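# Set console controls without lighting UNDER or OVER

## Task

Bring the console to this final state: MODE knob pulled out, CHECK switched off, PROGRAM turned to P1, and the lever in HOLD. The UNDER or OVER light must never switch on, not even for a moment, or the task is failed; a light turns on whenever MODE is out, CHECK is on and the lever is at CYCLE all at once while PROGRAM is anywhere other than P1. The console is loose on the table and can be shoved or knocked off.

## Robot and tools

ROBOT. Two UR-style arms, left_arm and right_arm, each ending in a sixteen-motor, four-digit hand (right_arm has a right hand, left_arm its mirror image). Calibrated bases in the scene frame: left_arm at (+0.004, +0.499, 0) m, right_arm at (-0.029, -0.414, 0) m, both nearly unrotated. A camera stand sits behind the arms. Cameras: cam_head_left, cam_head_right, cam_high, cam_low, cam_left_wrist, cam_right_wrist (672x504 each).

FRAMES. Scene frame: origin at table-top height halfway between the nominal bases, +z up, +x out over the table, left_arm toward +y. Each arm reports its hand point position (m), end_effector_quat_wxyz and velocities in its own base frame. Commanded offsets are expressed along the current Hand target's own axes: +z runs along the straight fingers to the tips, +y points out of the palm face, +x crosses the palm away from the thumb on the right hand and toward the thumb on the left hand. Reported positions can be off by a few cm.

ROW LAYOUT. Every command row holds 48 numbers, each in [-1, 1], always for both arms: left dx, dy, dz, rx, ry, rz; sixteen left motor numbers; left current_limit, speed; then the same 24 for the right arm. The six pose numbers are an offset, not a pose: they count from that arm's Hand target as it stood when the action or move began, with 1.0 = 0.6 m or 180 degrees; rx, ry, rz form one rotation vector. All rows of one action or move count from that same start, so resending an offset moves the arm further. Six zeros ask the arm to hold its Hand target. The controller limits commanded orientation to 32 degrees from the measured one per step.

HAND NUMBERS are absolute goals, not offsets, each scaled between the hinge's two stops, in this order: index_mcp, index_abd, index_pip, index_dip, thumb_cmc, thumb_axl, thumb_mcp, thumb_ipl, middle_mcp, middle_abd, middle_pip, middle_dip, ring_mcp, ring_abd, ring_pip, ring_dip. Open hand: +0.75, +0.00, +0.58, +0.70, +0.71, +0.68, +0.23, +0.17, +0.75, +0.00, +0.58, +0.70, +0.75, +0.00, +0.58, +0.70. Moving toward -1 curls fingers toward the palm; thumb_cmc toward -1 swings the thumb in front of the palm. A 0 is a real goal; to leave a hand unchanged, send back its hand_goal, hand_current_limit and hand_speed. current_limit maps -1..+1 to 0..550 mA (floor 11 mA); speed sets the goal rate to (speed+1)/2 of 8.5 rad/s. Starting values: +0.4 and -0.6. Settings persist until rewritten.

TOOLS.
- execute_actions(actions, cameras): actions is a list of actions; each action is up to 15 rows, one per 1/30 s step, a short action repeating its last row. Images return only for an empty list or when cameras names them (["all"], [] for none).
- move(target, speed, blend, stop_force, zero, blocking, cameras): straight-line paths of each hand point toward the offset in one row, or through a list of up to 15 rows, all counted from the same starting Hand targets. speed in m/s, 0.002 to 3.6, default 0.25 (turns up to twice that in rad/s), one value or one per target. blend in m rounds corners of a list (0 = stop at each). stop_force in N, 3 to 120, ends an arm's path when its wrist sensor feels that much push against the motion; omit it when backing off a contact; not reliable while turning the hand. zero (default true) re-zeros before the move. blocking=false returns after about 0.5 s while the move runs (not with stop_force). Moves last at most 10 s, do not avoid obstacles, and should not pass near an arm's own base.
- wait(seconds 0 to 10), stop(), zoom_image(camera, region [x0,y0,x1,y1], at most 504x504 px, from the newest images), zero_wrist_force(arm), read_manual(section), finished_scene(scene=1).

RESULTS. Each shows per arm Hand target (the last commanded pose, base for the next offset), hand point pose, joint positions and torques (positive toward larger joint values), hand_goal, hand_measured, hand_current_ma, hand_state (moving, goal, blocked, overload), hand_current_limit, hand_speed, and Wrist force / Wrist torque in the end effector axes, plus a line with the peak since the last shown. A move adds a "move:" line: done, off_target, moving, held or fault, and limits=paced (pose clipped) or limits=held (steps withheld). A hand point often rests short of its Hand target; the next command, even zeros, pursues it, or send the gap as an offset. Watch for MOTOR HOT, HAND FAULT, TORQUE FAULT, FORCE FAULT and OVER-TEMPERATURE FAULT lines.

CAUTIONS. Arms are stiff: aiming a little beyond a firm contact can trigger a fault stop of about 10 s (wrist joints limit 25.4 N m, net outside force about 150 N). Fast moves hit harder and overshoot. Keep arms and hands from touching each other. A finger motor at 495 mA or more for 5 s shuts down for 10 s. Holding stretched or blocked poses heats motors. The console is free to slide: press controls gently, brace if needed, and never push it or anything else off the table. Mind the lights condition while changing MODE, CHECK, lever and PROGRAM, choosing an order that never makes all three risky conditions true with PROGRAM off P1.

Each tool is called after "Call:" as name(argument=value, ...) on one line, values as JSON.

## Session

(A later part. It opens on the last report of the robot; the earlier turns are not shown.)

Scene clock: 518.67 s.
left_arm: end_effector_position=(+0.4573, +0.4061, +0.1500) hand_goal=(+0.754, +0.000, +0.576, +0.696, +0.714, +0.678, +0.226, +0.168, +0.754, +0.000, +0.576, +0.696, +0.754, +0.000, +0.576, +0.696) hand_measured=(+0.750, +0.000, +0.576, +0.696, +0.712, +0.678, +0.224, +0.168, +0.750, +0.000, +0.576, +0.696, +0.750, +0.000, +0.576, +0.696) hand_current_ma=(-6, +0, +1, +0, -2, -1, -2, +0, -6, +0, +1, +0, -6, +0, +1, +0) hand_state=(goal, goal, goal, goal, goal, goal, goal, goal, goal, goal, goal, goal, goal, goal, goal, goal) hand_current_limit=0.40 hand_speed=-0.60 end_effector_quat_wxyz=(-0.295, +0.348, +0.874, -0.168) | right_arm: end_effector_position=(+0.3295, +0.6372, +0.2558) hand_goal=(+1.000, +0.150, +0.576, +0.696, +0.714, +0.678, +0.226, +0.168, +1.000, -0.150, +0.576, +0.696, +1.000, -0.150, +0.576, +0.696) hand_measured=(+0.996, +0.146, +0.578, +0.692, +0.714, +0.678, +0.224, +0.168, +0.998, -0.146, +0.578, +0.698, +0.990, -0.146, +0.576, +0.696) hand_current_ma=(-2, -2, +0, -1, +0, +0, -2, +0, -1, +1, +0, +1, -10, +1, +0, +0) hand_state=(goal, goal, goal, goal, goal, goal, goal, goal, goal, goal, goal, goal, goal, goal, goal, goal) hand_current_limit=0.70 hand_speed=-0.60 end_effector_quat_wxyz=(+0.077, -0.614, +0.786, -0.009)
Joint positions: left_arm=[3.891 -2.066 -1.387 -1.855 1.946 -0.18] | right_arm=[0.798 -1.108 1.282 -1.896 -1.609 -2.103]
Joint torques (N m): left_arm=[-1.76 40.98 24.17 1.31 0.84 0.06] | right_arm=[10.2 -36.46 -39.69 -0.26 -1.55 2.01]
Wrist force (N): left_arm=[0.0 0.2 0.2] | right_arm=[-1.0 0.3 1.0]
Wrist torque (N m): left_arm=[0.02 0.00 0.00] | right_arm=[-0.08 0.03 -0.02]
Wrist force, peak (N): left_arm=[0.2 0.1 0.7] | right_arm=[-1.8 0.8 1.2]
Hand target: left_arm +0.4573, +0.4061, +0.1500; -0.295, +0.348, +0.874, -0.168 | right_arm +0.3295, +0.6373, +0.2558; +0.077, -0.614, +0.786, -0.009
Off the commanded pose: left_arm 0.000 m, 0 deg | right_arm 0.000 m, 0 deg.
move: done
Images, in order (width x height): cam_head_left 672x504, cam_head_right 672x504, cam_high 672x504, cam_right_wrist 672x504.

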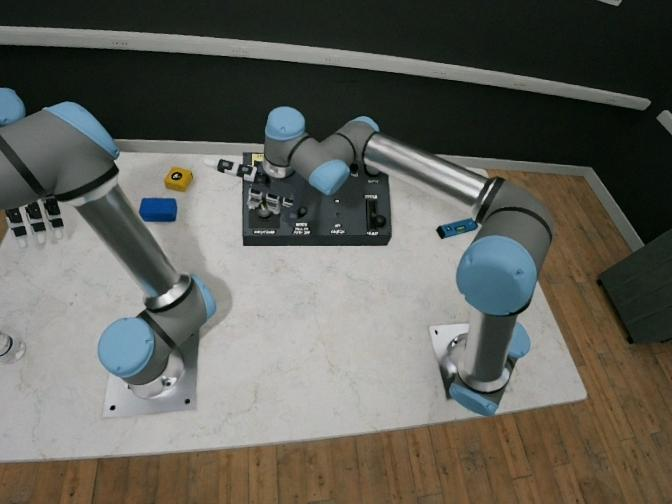

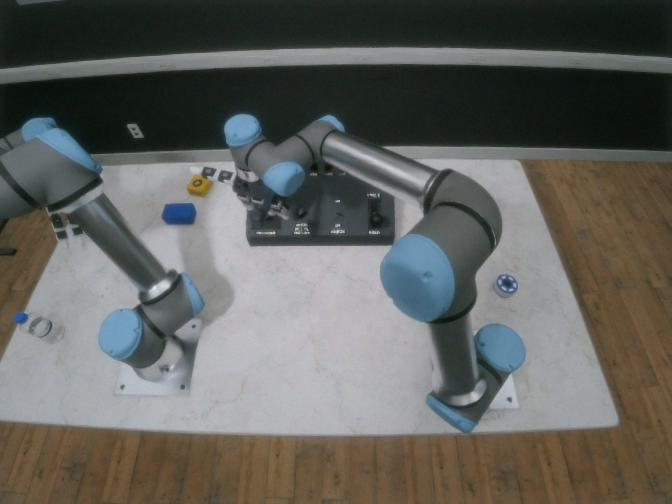

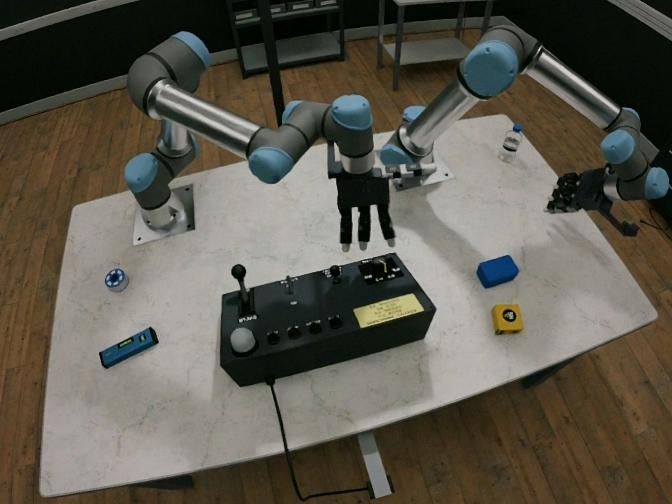

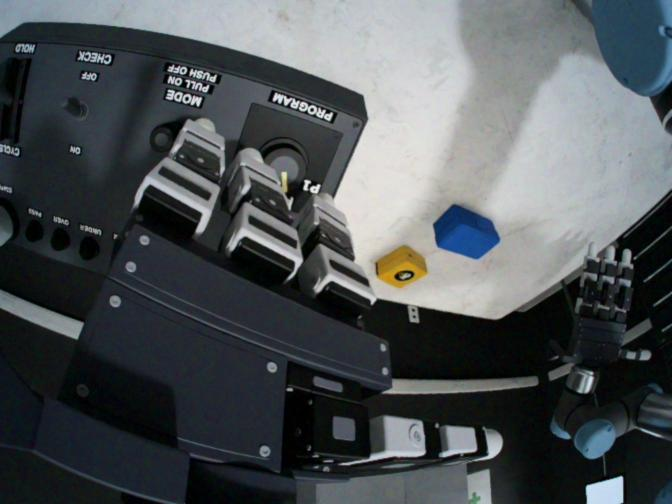

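Call:
move(target=[0,0,0,0,0,0,0.754,0,0.576,0.696,0.714,0.678,0.226,0.168,0.754,0,0.576,0.696,0.754,0,0.576,0.696,0.4,-0.6,0.0016,-0.0325,0.0998,0,0,0,1,0.15,0.576,0.696,0.714,0.678,0.226,0.168,1,-0.15,0.576,0.696,1,-0.15,0.576,0.696,0.7,-0.6], speed=0.06, stop_force=8, cameras=["cam_right_wrist", "cam_head_left", "cam_low", "cam_high"])

Call:
zoom_image(camera="cam_right_wrist", region=[150, 50, 400, 250])

Call:
zoom_image(camera="cam_high", region=[310, 200, 450, 320])

Call:
zoom_image(camera="cam_head_left", region=[232, 170, 332, 255])

Scene clock: 554.90 s.
left_arm: end_effector_position=(+0.4573, +0.4061, +0.1500) hand_goal=(+0.754, +0.000, +0.576, +0.696, +0.714, +0.678, +0.226, +0.168, +0.754, +0.000, +0.576, +0.696, +0.754, +0.000, +0.576, +0.696) hand_measured=(+0.750, +0.000, +0.576, +0.696, +0.712, +0.678, +0.224, +0.168, +0.750, +0.000, +0.576, +0.696, +0.750, +0.000, +0.576, +0.696) hand_current_ma=(-6, +0, +1, +0, -2, -1, -2, +0, -6, +0, +1, +0, -6, +0, +1, +0) hand_state=(goal, goal, goal, goal, goal, goal, goal, goal, goal, goal, goal, goal, goal, goal, goal, goal) hand_current_limit=0.40 hand_speed=-0.60 end_effector_quat_wxyz=(-0.295, +0.348, +0.874, -0.168) | right_arm: end_effector_position=(+0.3558, +0.6364, +0.1988) hand_goal=(+1.000, +0.150, +0.576, +0.696, +0.714, +0.678, +0.226, +0.168, +1.000, -0.150, +0.576, +0.696, +1.000, -0.150, +0.576, +0.696) hand_measured=(+0.996, +0.148, +0.578, +0.698, +0.714, +0.678, +0.224, +0.168, +0.998, -0.150, +0.578, +0.698, +0.990, -0.146, +0.576, +0.696) hand_current_ma=(-2, +0, +0, +1, +0, +0, -2, +0, -1, +0, +0, +1, -10, +1, +0, +0) hand_state=(goal, goal, goal, goal, goal, goal, goal, goal, goal, goal, goal, goal, goal, goal, goal, goal) hand_current_limit=0.70 hand_speed=-0.60 end_effector_quat_wxyz=(+0.077, -0.614, +0.786, -0.009)
Joint positions: left_arm=[3.891 -2.066 -1.387 -1.855 1.946 -0.18] | right_arm=[0.77 -1.042 1.331 -2.011 -1.605 -2.131]
Joint torques (N m): left_arm=[-2.09 41.57 23.89 1.71 0.79 0.25] | right_arm=[-8.44 -45.13 -10.43 -0.56 -0.26 -0.96]
Wrist force (N): left_arm=[0.0 0.3 0.5] | right_arm=[-0.3 4.1 -7.8]
Wrist torque (N m): left_arm=[-0.01 0.01 0.00] | right_arm=[0.72 -0.14 0.18]
Wrist force, peak (N): left_arm=[0.1 0.5 0.4] | right_arm=[-0.5 3.9 -8.0]
Hand target: left_arm +0.4573, +0.4061, +0.1500; -0.295, +0.348, +0.874, -0.168 | right_arm +0.3558, +0.6364, +0.1989; +0.077, -0.614, +0.786, -0.009
Off the commanded pose: left_arm 0.000 m, 0 deg | right_arm 0.000 m, 0 deg.
move: contact (right_arm)
Images, in order (width x height): cam_head_left 672x504, cam_high 672x504, cam_low 672x504, cam_right_wrist 672x504.

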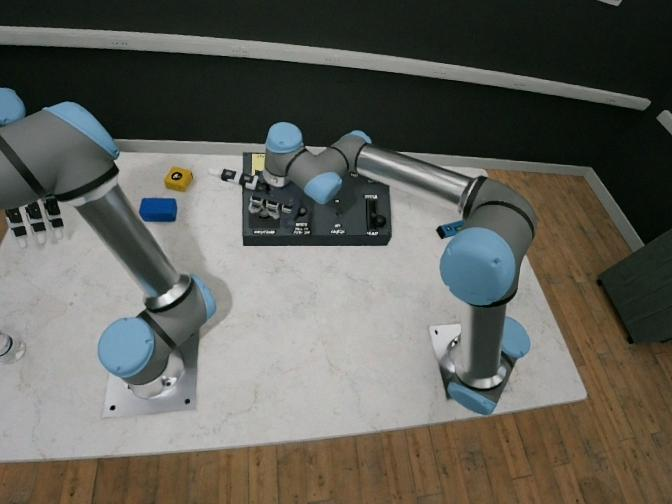

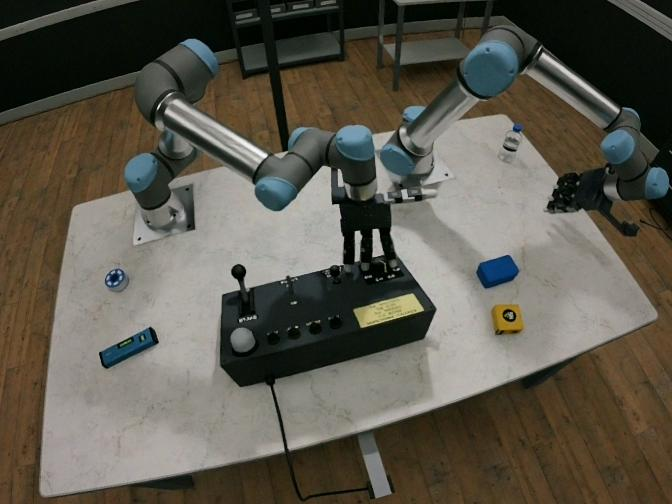

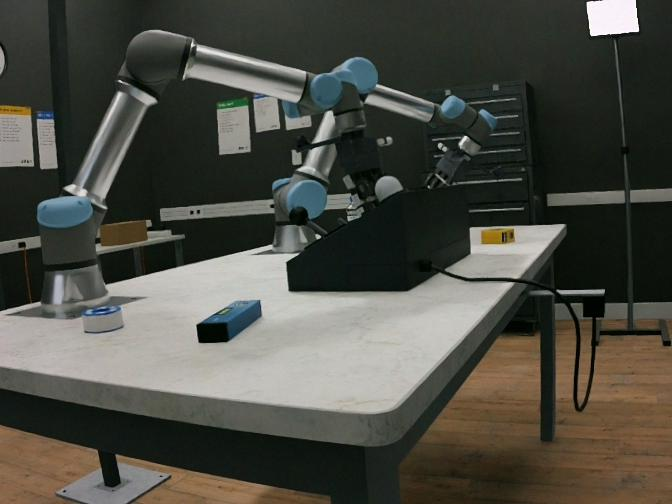

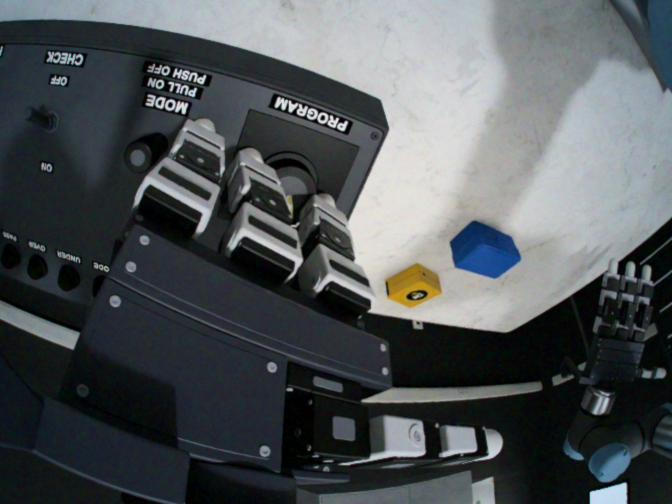

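Scaled by 2.016 from the camera's 672x504 image, which has a finer 960x720 frame.

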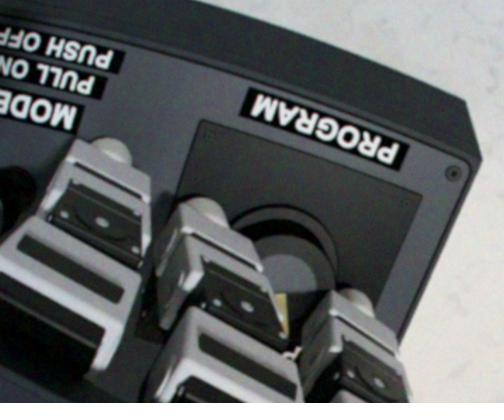

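Scaled by 3.600 from the camera's 672x504 image, which has a finer 960x720 frame.

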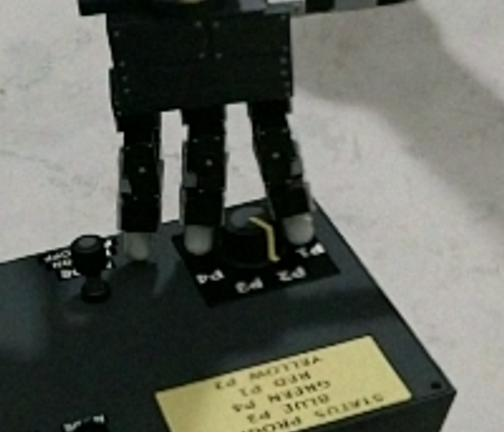

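Scaled by 5.040 from the camera's 672x504 image, which has a finer 960x720 frame.

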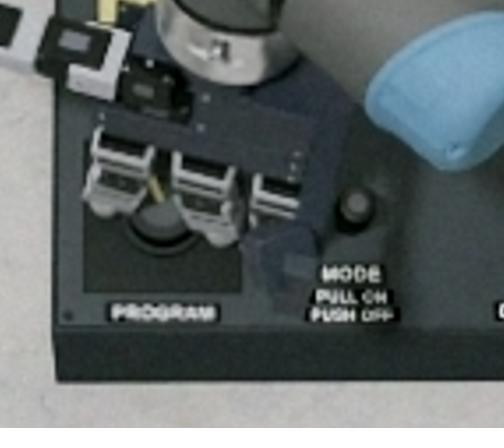

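Call:
move(target=[0,0,0,0,0,0,0.754,0,0.576,0.696,0.714,0.678,0.226,0.168,0.754,0,0.576,0.696,0.754,0,0.576,0.696,0.4,-0.6,0,0.0018,-0.0058,0,0,0,1,0.15,0.576,0.696,0.714,0.678,0.226,0.168,1,-0.15,0.576,0.696,1,-0.15,0.576,0.696,0.7,-0.6], speed=0.05)

Call:
move(target=[0,0,0,0,0,0,0.754,0,0.576,0.696,0.714,0.678,0.226,0.168,0.754,0,0.576,0.696,0.754,0,0.576,0.696,0.4,-0.6,0,0,0,0,0,0,1,-0.2,0.576,0.696,0.714,0.678,0.226,0.168,1,0.2,0.576,0.696,1,-0.15,0.576,0.696,0.7,-0.85], cameras=["cam_right_wrist", "cam_head_left", "cam_high"])

Call:
zoom_image(camera="cam_right_wrist", region=[150, 50, 400, 250])

Call:
zoom_image(camera="cam_high", region=[310, 200, 450, 320])

Scene clock: 592.57 s.
left_arm: end_effector_position=(+0.4573, +0.4061, +0.1500) hand_goal=(+0.754, +0.000, +0.576, +0.696, +0.714, +0.678, +0.226, +0.168, +0.754, +0.000, +0.576, +0.696, +0.754, +0.000, +0.576, +0.696) hand_measured=(+0.750, +0.000, +0.576, +0.696, +0.712, +0.678, +0.224, +0.168, +0.750, +0.000, +0.576, +0.696, +0.750, +0.000, +0.576, +0.696) hand_current_ma=(-6, +0, +1, +0, -2, -1, -2, +0, -6, +0, +1, +0, -6, +0, +1, +0) hand_state=(goal, goal, goal, goal, goal, goal, goal, goal, goal, goal, goal, goal, goal, goal, goal, goal) hand_current_limit=0.40 hand_speed=-0.60 end_effector_quat_wxyz=(-0.295, +0.348, +0.874, -0.168) | right_arm: end_effector_position=(+0.3543, +0.6364, +0.2021) hand_goal=(+1.000, +0.150, +0.576, +0.696, +0.714, +0.678, +0.226, +0.168, +1.000, -0.150, +0.576, +0.696, +1.000, -0.150, +0.576, +0.696) hand_measured=(+0.996, +0.150, +0.578, +0.698, +0.714, +0.678, +0.224, +0.168, +0.998, -0.148, +0.578, +0.698, +0.990, -0.146, +0.576, +0.696) hand_current_ma=(-2, +0, +0, +1, +0, +0, -2, +0, -1, +0, +0, +1, -10, +1, +0, +0) hand_state=(goal, goal, goal, goal, goal, goal, goal, goal, goal, goal, goal, goal, goal, goal, goal, goal) hand_current_limit=0.70 hand_speed=-0.60 end_effector_quat_wxyz=(+0.077, -0.614, +0.786, -0.009)
Joint positions: left_arm=[3.891 -2.066 -1.387 -1.855 1.946 -0.18] | right_arm=[0.771 -1.046 1.329 -2.005 -1.605 -2.129]
Joint torques (N m): left_arm=[-2.29 41.94 23.78 1.67 0.63 0.03] | right_arm=[10.08 -56.45 -39.71 -0.46 -1.57 2.23]
Wrist force (N): left_arm=[0.2 0.3 0.2] | right_arm=[-0.6 -0.2 0.8]
Wrist torque (N m): left_arm=[0.02 -0.03 0.01] | right_arm=[-0.11 -0.08 0.01]
Wrist force, peak (N): left_arm=[0.3 0.1 0.7] | right_arm=[-0.3 4.0 -8.1]
Hand target: left_arm +0.4573, +0.4061, +0.1500; -0.295, +0.348, +0.874, -0.168 | right_arm +0.3543, +0.6364, +0.2022; +0.077, -0.614, +0.786, -0.009
Off the commanded pose: left_arm 0.000 m, 0 deg | right_arm 0.000 m, 0 deg.
move: done

Scene clock: 593.07 s.
left_arm: end_effector_position=(+0.4573, +0.4061, +0.1500) hand_goal=(+0.754, +0.000, +0.576, +0.696, +0.714, +0.678, +0.226, +0.168, +0.754, +0.000, +0.576, +0.696, +0.754, +0.000, +0.576, +0.696) hand_measured=(+0.750, +0.000, +0.576, +0.696, +0.712, +0.678, +0.224, +0.168, +0.750, +0.000, +0.576, +0.696, +0.750, +0.000, +0.576, +0.696) hand_current_ma=(-6, +0, +1, +0, -2, -1, -2, +0, -6, +0, +1, +0, -6, +0, +1, +0) hand_state=(goal, goal, goal, goal, goal, goal, goal, goal, goal, goal, goal, goal, goal, goal, goal, goal) hand_current_limit=0.40 hand_speed=-0.60 end_effector_quat_wxyz=(-0.295, +0.348, +0.874, -0.168) | right_arm: end_effector_position=(+0.3543, +0.6364, +0.2022) hand_goal=(+1.000, -0.200, +0.576, +0.696, +0.714, +0.678, +0.226, +0.168, +1.000, +0.200, +0.576, +0.696, +1.000, -0.150, +0.576, +0.696) hand_measured=(+0.996, +0.126, +0.578, +0.698, +0.714, +0.678, +0.224, +0.168, +0.998, -0.082, +0.578, +0.698, +0.990, -0.146, +0.576, +0.696) hand_current_ma=(-2, +468, +0, +1, +0, +0, -2, +0, -1, -467, +0, +1, -10, +1, +0, +0) hand_state=(goal, blocked, goal, goal, goal, goal, goal, goal, goal, blocked, goal, goal, goal, goal, goal, goal) hand_current_limit=0.70 hand_speed=-0.85 end_effector_quat_wxyz=(+0.077, -0.614, +0.786, -0.009)
Joint positions: left_arm=[3.891 -2.066 -1.387 -1.855 1.946 -0.18] | right_arm=[0.771 -1.046 1.329 -2.005 -1.605 -2.129]
Joint torques (N m): left_arm=[-2.21 42.48 23.89 1.52 0.77 0.12] | right_arm=[8.68 -59 -38.58 -0.59 -1.3 2.19]
Wrist force (N): left_arm=[-0.1 -0.1 0.3] | right_arm=[-1.1 -0.9 2.2]
Wrist torque (N m): left_arm=[-0.03 0.01 0.00] | right_arm=[-0.23 -0.08 -0.05]
Wrist force, peak (N): left_arm=[-0.2 0.2 0.5] | right_arm=[-2.3 -0.7 2.4]
Hand target: left_arm +0.4573, +0.4061, +0.1500; -0.295, +0.348, +0.874, -0.168 | right_arm +0.3543, +0.6364, +0.2022; +0.077, -0.614, +0.786, -0.009
Off the commanded pose: left_arm 0.000 m, 0 deg | right_arm 0.000 m, 0 deg.
move: done
Images, in order (width x height): cam_head_left 672x504, cam_high 672x504, cam_right_wrist 672x504.

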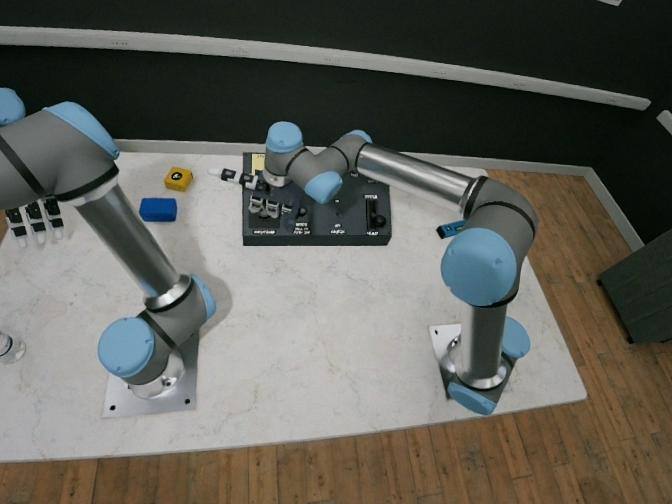

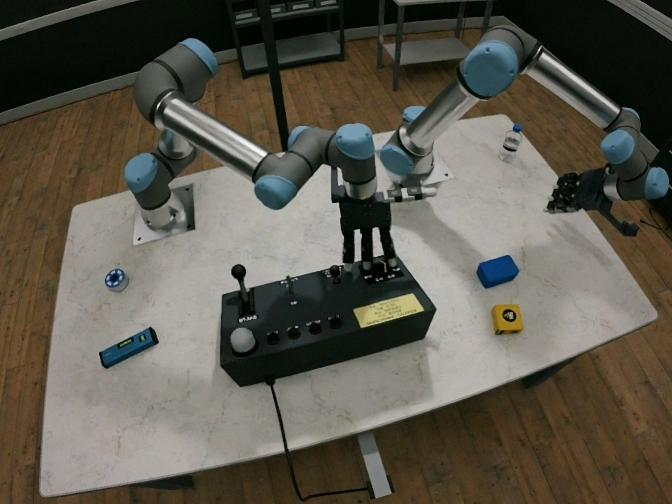

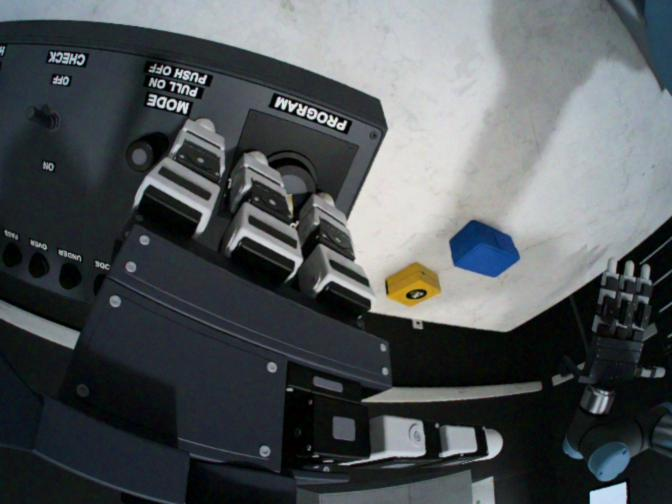

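Scaled by 2.016 from the camera's 672x504 image, which has a finer 960x720 frame.

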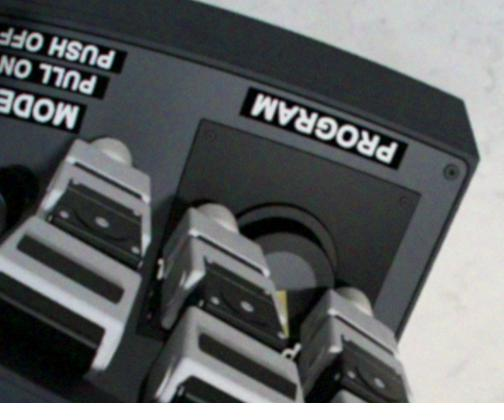

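Scaled by 3.600 from the camera's 672x504 image, which has a finer 960x720 frame.

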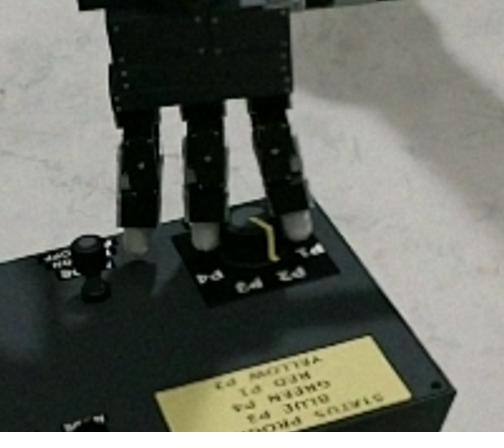

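Call:
move(target=[[0,0,0,0,0,0,0.754,0,0.576,0.696,0.714,0.678,0.226,0.168,0.754,0,0.576,0.696,0.754,0,0.576,0.696,0.4,-0.6,0.034,-0.0053,-0.0017,0,0.0257,-0.0793,1,-0.2,0.576,0.696,0.714,0.678,0.226,0.168,1,0.2,0.576,0.696,1,-0.15,0.576,0.696,0.7,-0.85],[0,0,0,0,0,0,0.754,0,0.576,0.696,0.714,0.678,0.226,0.168,0.754,0,0.576,0.696,0.754,0,0.576,0.696,0.4,-0.6,0.0657,-0.0187,-0.0062,0,0.0515,-0.1585,1,-0.2,0.576,0.696,0.714,0.678,0.226,0.168,1,0.2,0.576,0.696,1,-0.15,0.576,0.696,0.7,-0.85],[0,0,0,0,0,0,0.754,0,0.576,0.696,0.714,0.678,0.226,0.168,0.754,0,0.576,0.696,0.754,0,0.576,0.696,0.4,-0.6,0.0923,-0.0395,-0.0128,0,0.0773,-0.2378,1,-0.2,0.576,0.696,0.714,0.678,0.226,0.168,1,0.2,0.576,0.696,1,-0.15,0.576,0.696,0.7,-0.85],[0,0,0,0,0,0,0.754,0,0.576,0.696,0.714,0.678,0.226,0.168,0.754,0,0.576,0.696,0.754,0,0.576,0.696,0.4,-0.6,0.1125,-0.0662,-0.0213,0,0.103,-0.317,1,-0.2,0.576,0.696,0.714,0.678,0.226,0.168,1,0.2,0.576,0.696,1,-0.15,0.576,0.696,0.7,-0.85]], speed=0.2, blend=[0.004, 0.004, 0.004, 0], cameras=["cam_right_wrist", "cam_head_left", "cam_high", "cam_low"])

Call:
zoom_image(camera="cam_right_wrist", region=[150, 50, 400, 250])

Call:
zoom_image(camera="cam_high", region=[310, 200, 450, 320])

Call:
zoom_image(camera="cam_head_left", region=[232, 170, 332, 255])

Scene clock: 621.57 s.
left_arm: end_effector_position=(+0.4573, +0.4061, +0.1500) hand_goal=(+0.754, +0.000, +0.576, +0.696, +0.714, +0.678, +0.226, +0.168, +0.754, +0.000, +0.576, +0.696, +0.754, +0.000, +0.576, +0.696) hand_measured=(+0.750, +0.000, +0.576, +0.696, +0.712, +0.678, +0.224, +0.168, +0.750, +0.000, +0.576, +0.696, +0.750, +0.000, +0.576, +0.696) hand_current_ma=(-6, +0, +1, +0, -2, -1, -2, +0, -6, +0, +1, +0, -6, +0, +1, +0) hand_state=(goal, goal, goal, goal, goal, goal, goal, goal, goal, goal, goal, goal, goal, goal, goal, goal) hand_current_limit=0.40 hand_speed=-0.60 end_effector_quat_wxyz=(-0.295, +0.348, +0.874, -0.168) | right_arm: end_effector_position=(+0.3751, +0.5604, +0.2117) hand_goal=(+1.000, -0.200, +0.576, +0.696, +0.714, +0.678, +0.226, +0.168, +1.000, +0.200, +0.576, +0.696, +1.000, -0.150, +0.576, +0.696) hand_measured=(+1.000, +0.126, +0.634, +0.720, +0.714, +0.678, +0.224, +0.168, +0.916, +0.006, +0.526, +0.674, +0.990, -0.146, +0.576, +0.696) hand_current_ma=(+0, +468, +113, +32, +0, +0, -2, +0, -217, -467, -89, -28, -10, +1, +0, +0) hand_state=(goal, blocked, blocked, blocked, goal, goal, goal, goal, blocked, blocked, blocked, blocked, goal, goal, goal, goal) hand_current_limit=0.70 hand_speed=-0.85 end_effector_quat_wxyz=(+0.059, +0.904, -0.400, +0.139)
Joint positions: left_arm=[3.891 -2.066 -1.387 -1.855 1.946 -0.18] | right_arm=[0.839 -0.89 1.023 -1.677 -1.873 -3.035]
Joint torques (N m): left_arm=[-3.14 41.9 23.96 1.72 0.72 0.21] | right_arm=[7.19 -45.75 -40.63 0.05 -2.64 -2.35]
Wrist force (N): left_arm=[0.2 0.1 0.4] | right_arm=[-0.9 0.5 1.5]
Wrist torque (N m): left_arm=[-0.02 -0.02 0.03] | right_arm=[-0.01 -0.42 0.06]
Wrist force, peak (N): left_arm=[0.1 0.3 0.6] | right_arm=[-2.0 -2.9 6.2]
Hand target: left_arm +0.4573, +0.4061, +0.1500; -0.295, +0.348, +0.874, -0.168 | right_arm +0.3751, +0.5604, +0.2117; +0.059, +0.904, -0.400, +0.139
Off the commanded pose: left_arm 0.000 m, 0 deg | right_arm 0.000 m, 0 deg.
move: done
Images, in order (width x height): cam_head_left 672x504, cam_high 672x504, cam_low 672x504, cam_right_wrist 672x504.

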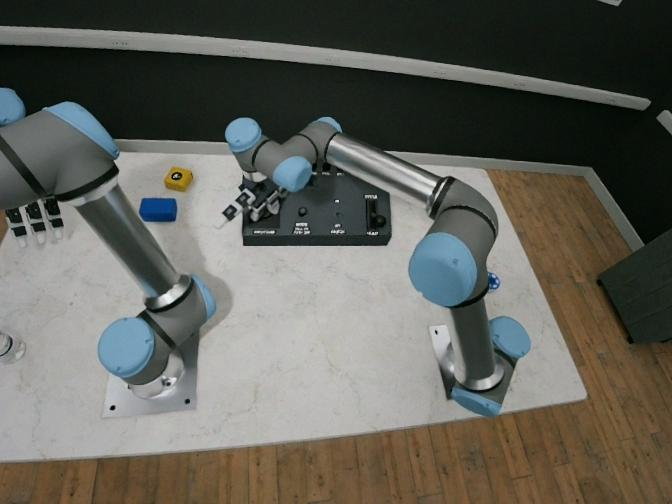

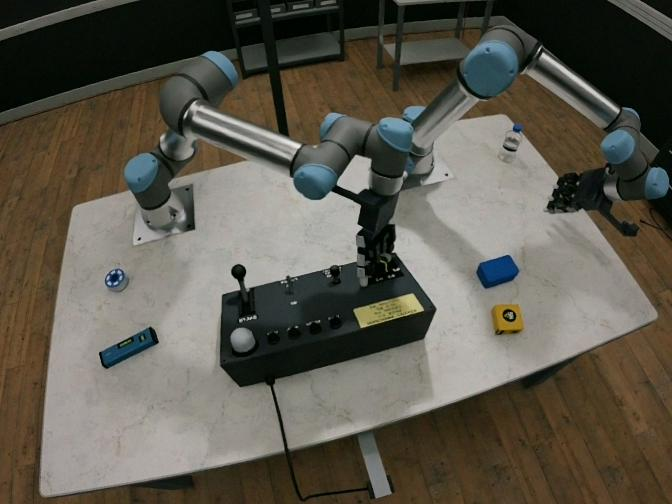

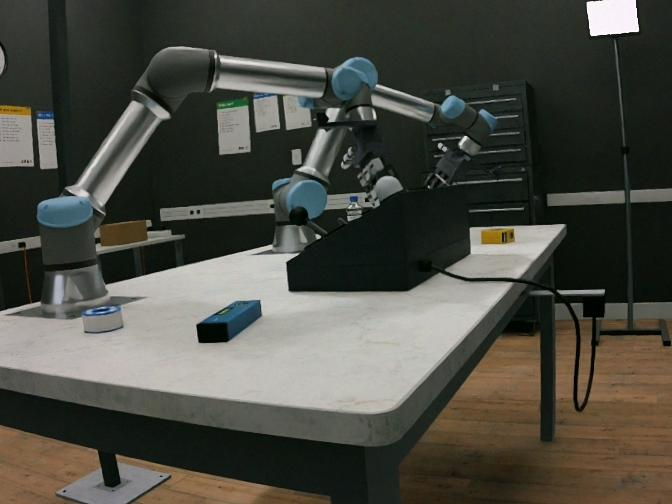

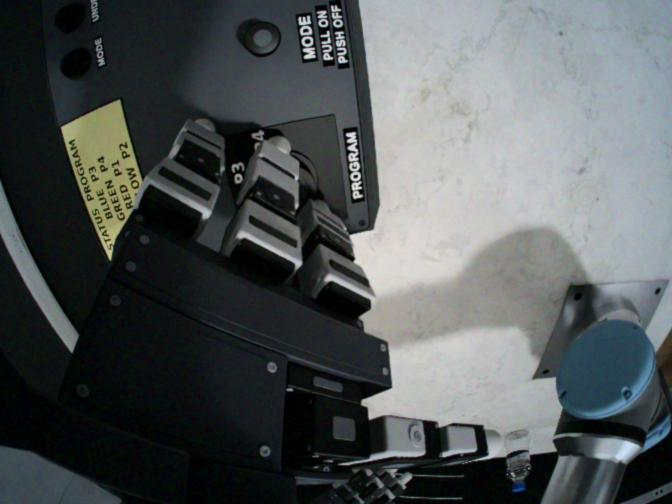

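Scaled by 2.016 from the camera's 672x504 image, which has a finer 960x720 frame.

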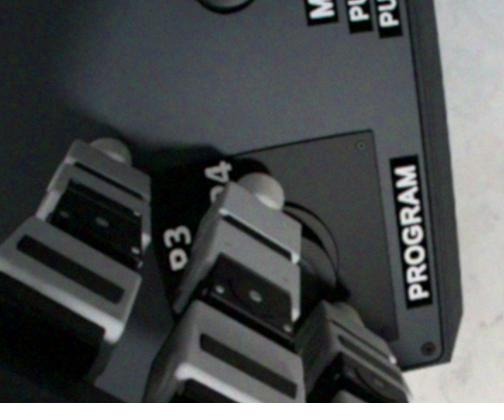

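Scaled by 3.600 from the camera's 672x504 image, which has a finer 960x720 frame.

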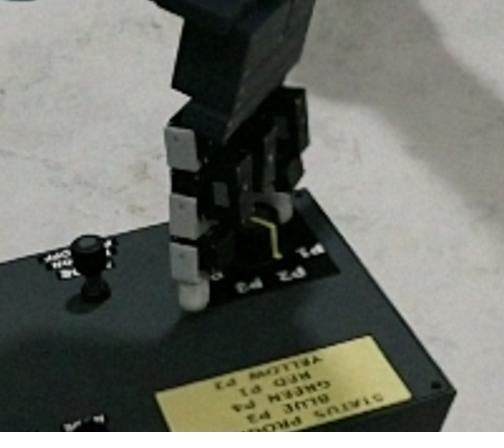

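Scaled by 5.040 from the camera's 672x504 image, which has a finer 960x720 frame.

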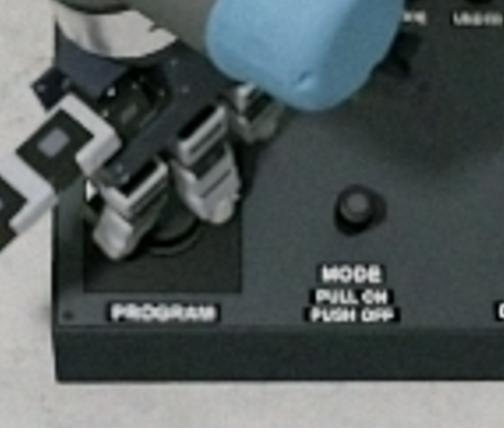

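Call:
zoom_image(camera="cam_high", region=[355, 240, 415, 295])

Call:
zoom_image(camera="cam_head_left", region=[240, 190, 290, 240])

Call:
zoom_image(camera="cam_right_wrist", region=[240, 110, 370, 230])

Scaled by 8.400 from the camera's 672x504 image, which has a finer 960x720 frame.

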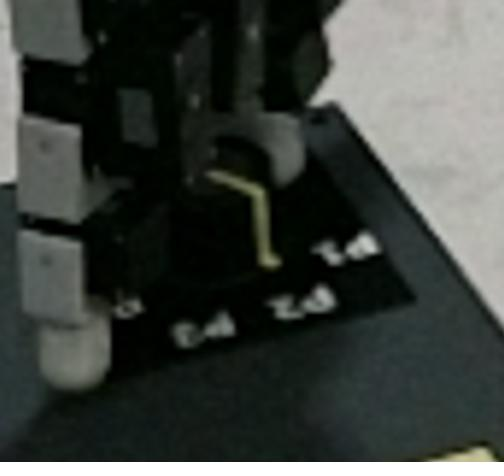

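Scaled by 10.080 from the camera's 672x504 image, which has a finer 960x720 frame.

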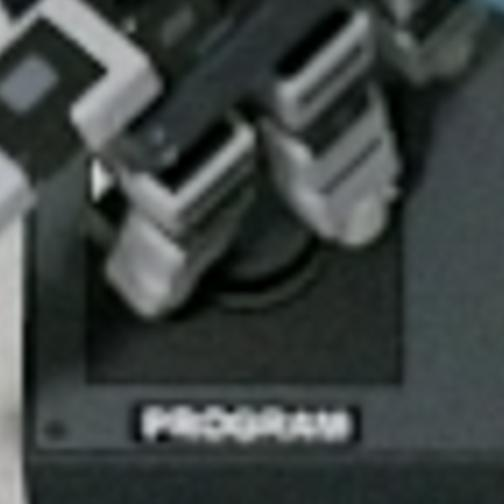

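Scaled by 3.877 from the camera's 672x504 image, which has a finer 960x720 frame.

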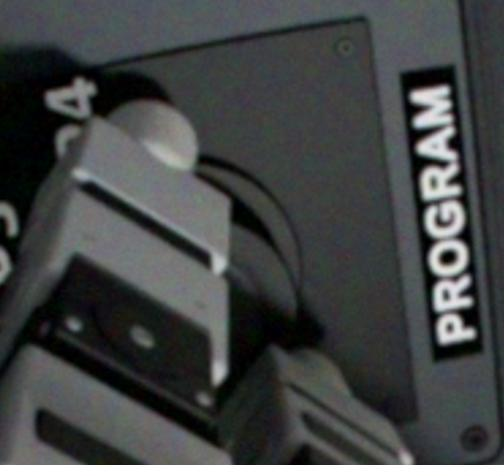

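Call:
move(target=[[0,0,0,0,0,0,0.754,0,0.576,0.696,0.714,0.678,0.226,0.168,0.754,0,0.576,0.696,0.754,0,0.576,0.696,0.4,-0.6,0,0,0,0,0,0,1,0.2,0.576,0.696,0.714,0.678,0.226,0.168,1,-0.15,0.576,0.696,1,-0.15,0.576,0.696,0.7,-0.8],[0,0,0,0,0,0,0.754,0,0.576,0.696,0.714,0.678,0.226,0.168,0.754,0,0.576,0.696,0.754,0,0.576,0.696,0.4,-0.6,0,0.0309,-0.0951,0,0,0,1,0.2,0.576,0.696,0.714,0.678,0.226,0.168,1,-0.15,0.576,0.696,1,-0.15,0.576,0.696,0.7,-0.8]], speed=0.12, cameras=["cam_high", "cam_right_wrist"])

Call:
zoom_image(camera="cam_high", region=[310, 200, 450, 320])

Call:
zoom_image(camera="cam_right_wrist", region=[200, 50, 450, 250])

Scene clock: 829.53 s.
left_arm: end_effector_position=(+0.4573, +0.4061, +0.1500) hand_goal=(+0.754, +0.000, +0.576, +0.696, +0.714, +0.678, +0.226, +0.168, +0.754, +0.000, +0.576, +0.696, +0.754, +0.000, +0.576, +0.696) hand_measured=(+0.750, +0.000, +0.576, +0.696, +0.712, +0.678, +0.224, +0.168, +0.750, +0.000, +0.576, +0.696, +0.750, +0.000, +0.576, +0.696) hand_current_ma=(-6, +0, +1, +0, -2, -1, -2, +0, -6, +0, +1, +0, -6, +0, +1, +0) hand_state=(goal, goal, goal, goal, goal, goal, goal, goal, goal, goal, goal, goal, goal, goal, goal, goal) hand_current_limit=0.40 hand_speed=-0.60 end_effector_quat_wxyz=(-0.295, +0.348, +0.874, -0.168) | right_arm: end_effector_position=(+0.3497, +0.5604, +0.2660) hand_goal=(+1.000, +0.200, +0.576, +0.696, +0.714, +0.678, +0.226, +0.168, +1.000, -0.150, +0.576, +0.696, +1.000, -0.150, +0.576, +0.696) hand_measured=(+0.998, +0.198, +0.578, +0.698, +0.714, +0.678, +0.224, +0.168, +0.990, -0.144, +0.572, +0.692, +0.990, -0.146, +0.576, +0.696) hand_current_ma=(-1, -1, +1, +1, +0, +0, -2, +0, -8, +3, -2, -1, -10, +1, +0, +0) hand_state=(goal, goal, goal, goal, goal, goal, goal, goal, goal, goal, goal, goal, goal, goal, goal, goal) hand_current_limit=0.70 hand_speed=-0.80 end_effector_quat_wxyz=(+0.059, +0.904, -0.400, +0.139)
Joint positions: left_arm=[3.891 -2.066 -1.387 -1.855 1.946 -0.18] | right_arm=[0.865 -0.939 0.964 -1.561 -1.872 -3.008]
Joint torques (N m): left_arm=[-2.26 41.96 25.08 1.82 0.82 0.23] | right_arm=[10.87 -60.61 -39.84 -0.05 0.73 2.05]
Wrist force (N): left_arm=[0.3 0.2 0.3] | right_arm=[1.2 0.6 0.9]
Wrist torque (N m): left_arm=[0.00 -0.03 0.02] | right_arm=[-0.07 -0.06 0.08]
Wrist force, peak (N): left_arm=[0.0 0.4 0.6] | right_arm=[1.0 3.7 1.3]
Hand target: left_arm +0.4573, +0.4061, +0.1500; -0.295, +0.348, +0.874, -0.168 | right_arm +0.3497, +0.5604, +0.2661; +0.059, +0.904, -0.400, +0.139
Off the commanded pose: left_arm 0.000 m, 0 deg | right_arm 0.000 m, 0 deg.
move: done
Images, in order (width x height): cam_high 672x504, cam_right_wrist 672x504.

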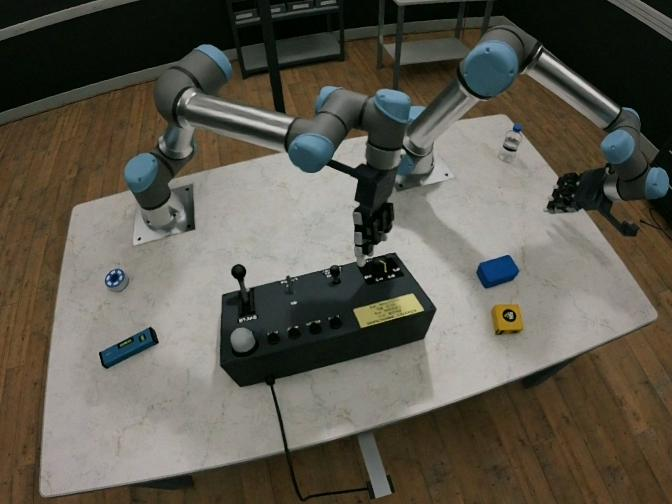

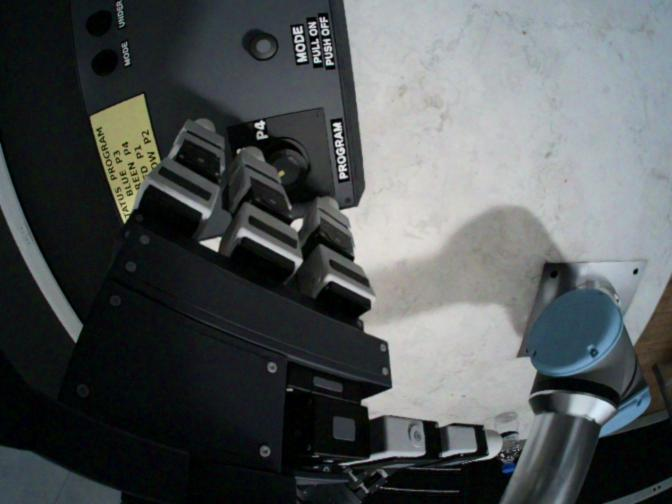

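Scaled by 3.600 from the camera's 672x504 image, which has a finer 960x720 frame.

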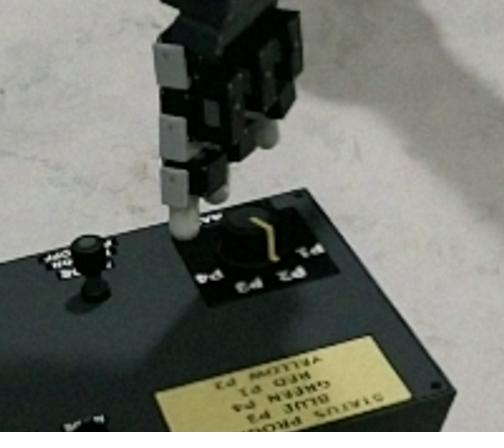

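Scaled by 2.016 from the camera's 672x504 image, which has a finer 960x720 frame.

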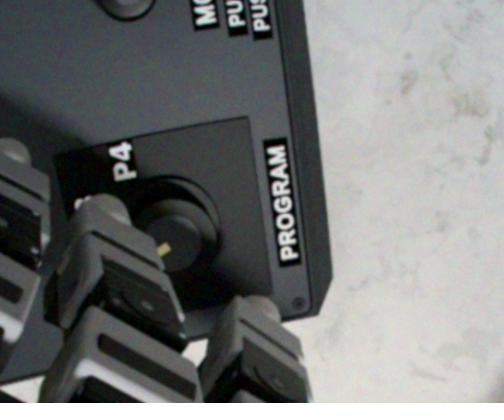

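Call:
move(target=[0,0,0,0,0,0,0.754,0,0.576,0.696,0.714,0.678,0.226,0.168,0.754,0,0.576,0.696,0.754,0,0.576,0.696,0.4,-0.6,-0.1217,-0.1155,0.1553,0.3936,0.0893,0.2524,1,0,-0.518,0.696,0.714,0.678,0.226,0.168,1,0,0.576,0.696,1,0,-0.518,0.696,0.7,-0.7], speed=0.25, cameras=["all"])

Call:
zoom_image(camera="cam_high", region=[290, 180, 470, 320])

Call:
zoom_image(camera="cam_low", region=[280, 100, 480, 300])

Call:
zoom_image(camera="cam_right_wrist", region=[100, 0, 500, 300])

Scene clock: 846.03 s.
left_arm: end_effector_position=(+0.4573, +0.4061, +0.1500) hand_goal=(+0.754, +0.000, +0.576, +0.696, +0.714, +0.678, +0.226, +0.168, +0.754, +0.000, +0.576, +0.696, +0.754, +0.000, +0.576, +0.696) hand_measured=(+0.750, +0.000, +0.576, +0.696, +0.712, +0.678, +0.224, +0.168, +0.750, +0.000, +0.576, +0.696, +0.750, +0.000, +0.576, +0.696) hand_current_ma=(-6, +0, +1, +0, -2, -1, -2, +0, -6, +0, +1, +0, -6, +0, +1, +0) hand_state=(goal, goal, goal, goal, goal, goal, goal, goal, goal, goal, goal, goal, goal, goal, goal, goal) hand_current_limit=0.40 hand_speed=-0.60 end_effector_quat_wxyz=(-0.295, +0.348, +0.874, -0.168) | right_arm: end_effector_position=(+0.3661, +0.6170, +0.1838) hand_goal=(+1.000, +0.000, -0.518, +0.696, +0.714, +0.678, +0.226, +0.168, +1.000, +0.000, +0.576, +0.696, +1.000, +0.000, -0.518, +0.696) hand_measured=(+0.994, +0.004, -0.516, +0.698, +0.706, +0.678, +0.224, +0.168, +0.990, -0.002, +0.572, +0.692, +0.990, -0.002, -0.516, +0.696) hand_current_ma=(-4, +1, +1, +1, -5, +0, -2, +0, -8, +0, -2, -1, -9, +0, +1, +0) hand_state=(goal, goal, goal, goal, goal, goal, goal, goal, goal, goal, goal, goal, goal, goal, goal, goal) hand_current_limit=0.70 hand_speed=-0.70 end_effector_quat_wxyz=(-0.337, +0.671, -0.528, +0.396)
Joint positions: left_arm=[3.891 -2.066 -1.387 -1.855 1.946 -0.18] | right_arm=[1.037 -0.991 1.596 -2.983 -2.415 -2.721]
Joint torques (N m): left_arm=[-1.94 42.33 22.91 1.81 0.67 0.28] | right_arm=[-9.22 -55.51 -36.42 -0.2 0.23 2.31]
Wrist force (N): left_arm=[0.2 0.1 0.4] | right_arm=[0.2 -3.3 3.8]
Wrist torque (N m): left_arm=[-0.02 -0.02 0.01] | right_arm=[-0.21 -0.20 -0.09]
Wrist force, peak (N): left_arm=[0.1 0.2 0.6] | right_arm=[0.9 -4.5 4.1]
Hand target: left_arm +0.4573, +0.4061, +0.1500; -0.295, +0.348, +0.874, -0.168 | right_arm +0.3661, +0.6170, +0.1838; -0.337, +0.671, -0.528, +0.396 (not the last commanded pose)
Off the commanded pose: left_arm 0.000 m, 0 deg | right_arm 0.036 m, 23 deg.
move: held (right_arm; a check stopped the path); limits=held
pose unreachable (right arm): on one or more control steps of this call, first in action 0 (counted from 0), this arm could not follow its commanded pose, so it was not sent that pose on those steps. It may still have moved: this result reports where it is.
cause: moving toward the commanded pose would bring two parts of the arm too close to each other (joints 4 (wrist 1) to 6 (wrist 3) lie between them).

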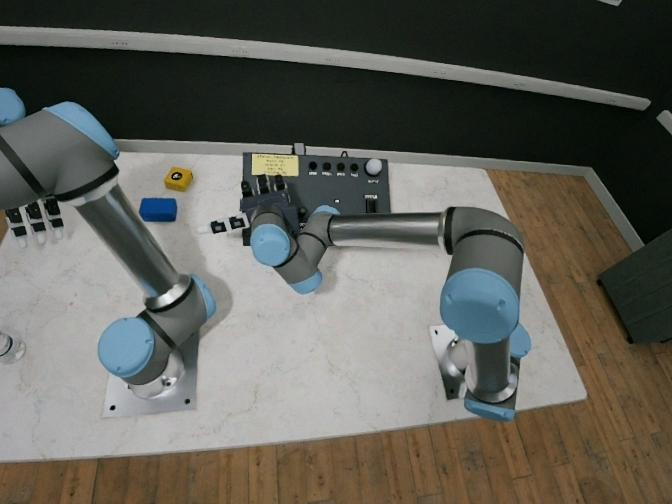

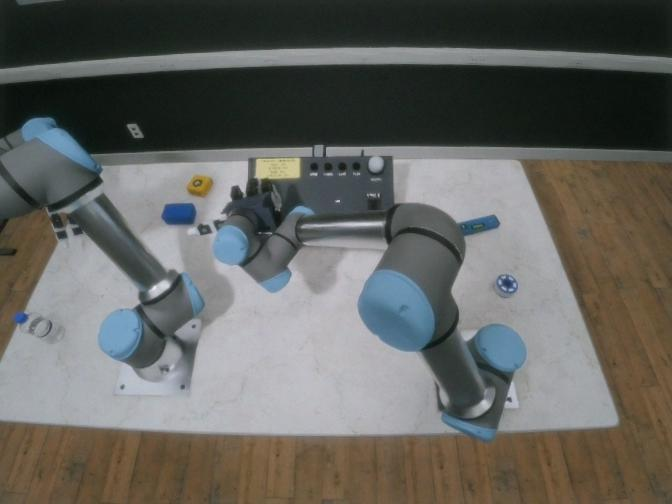

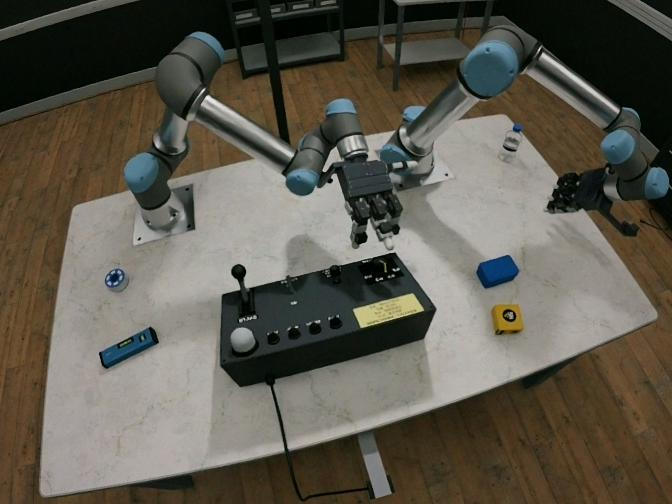

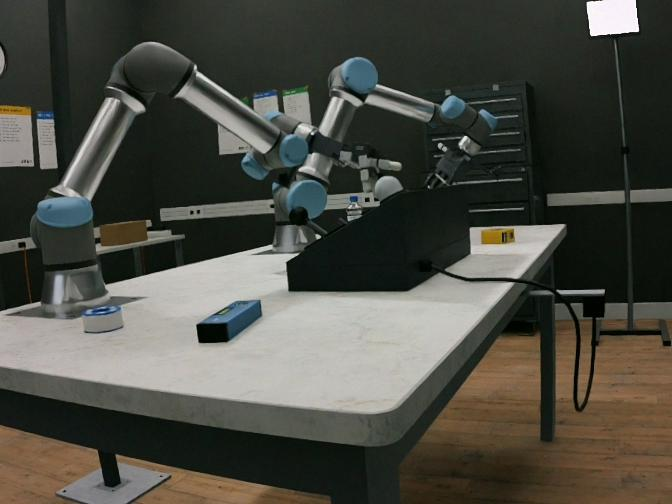

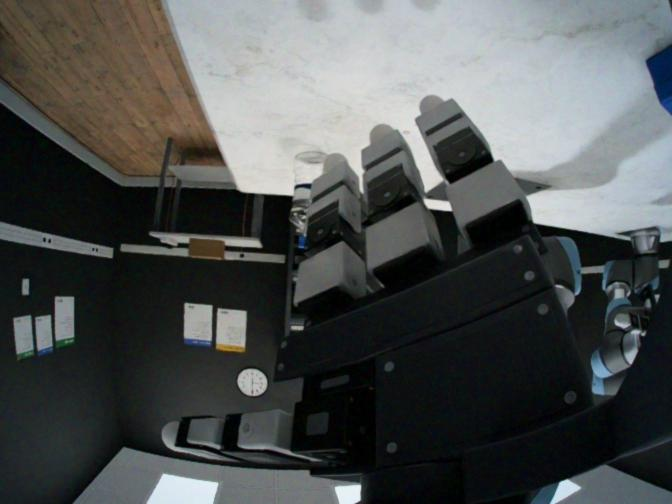

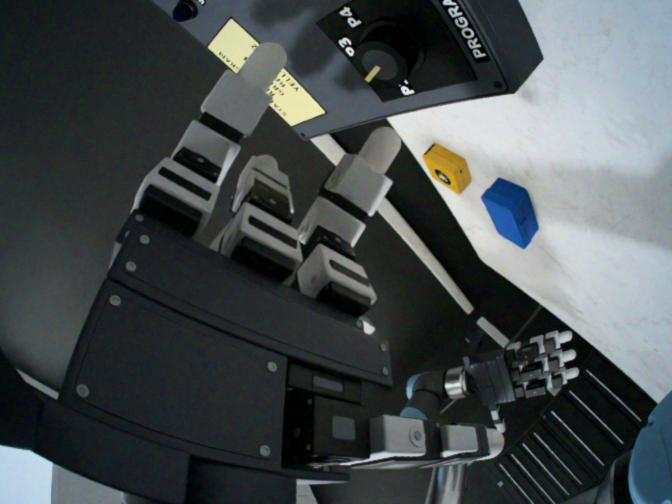

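Scaled by 2.800 from the camera's 672x504 image, which has a finer 960x720 frame.

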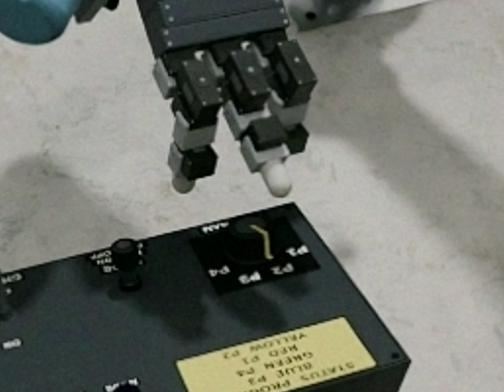

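Scaled by 2.520 from the camera's 672x504 image, which has a finer 960x720 frame.

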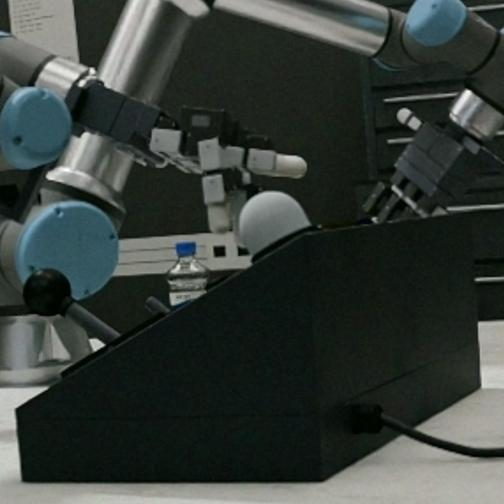

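Scaled by 1.260 from the camera's 672x504 image, which has a finer 960x720 frame.

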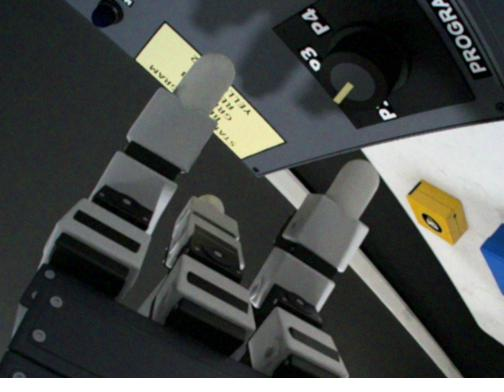

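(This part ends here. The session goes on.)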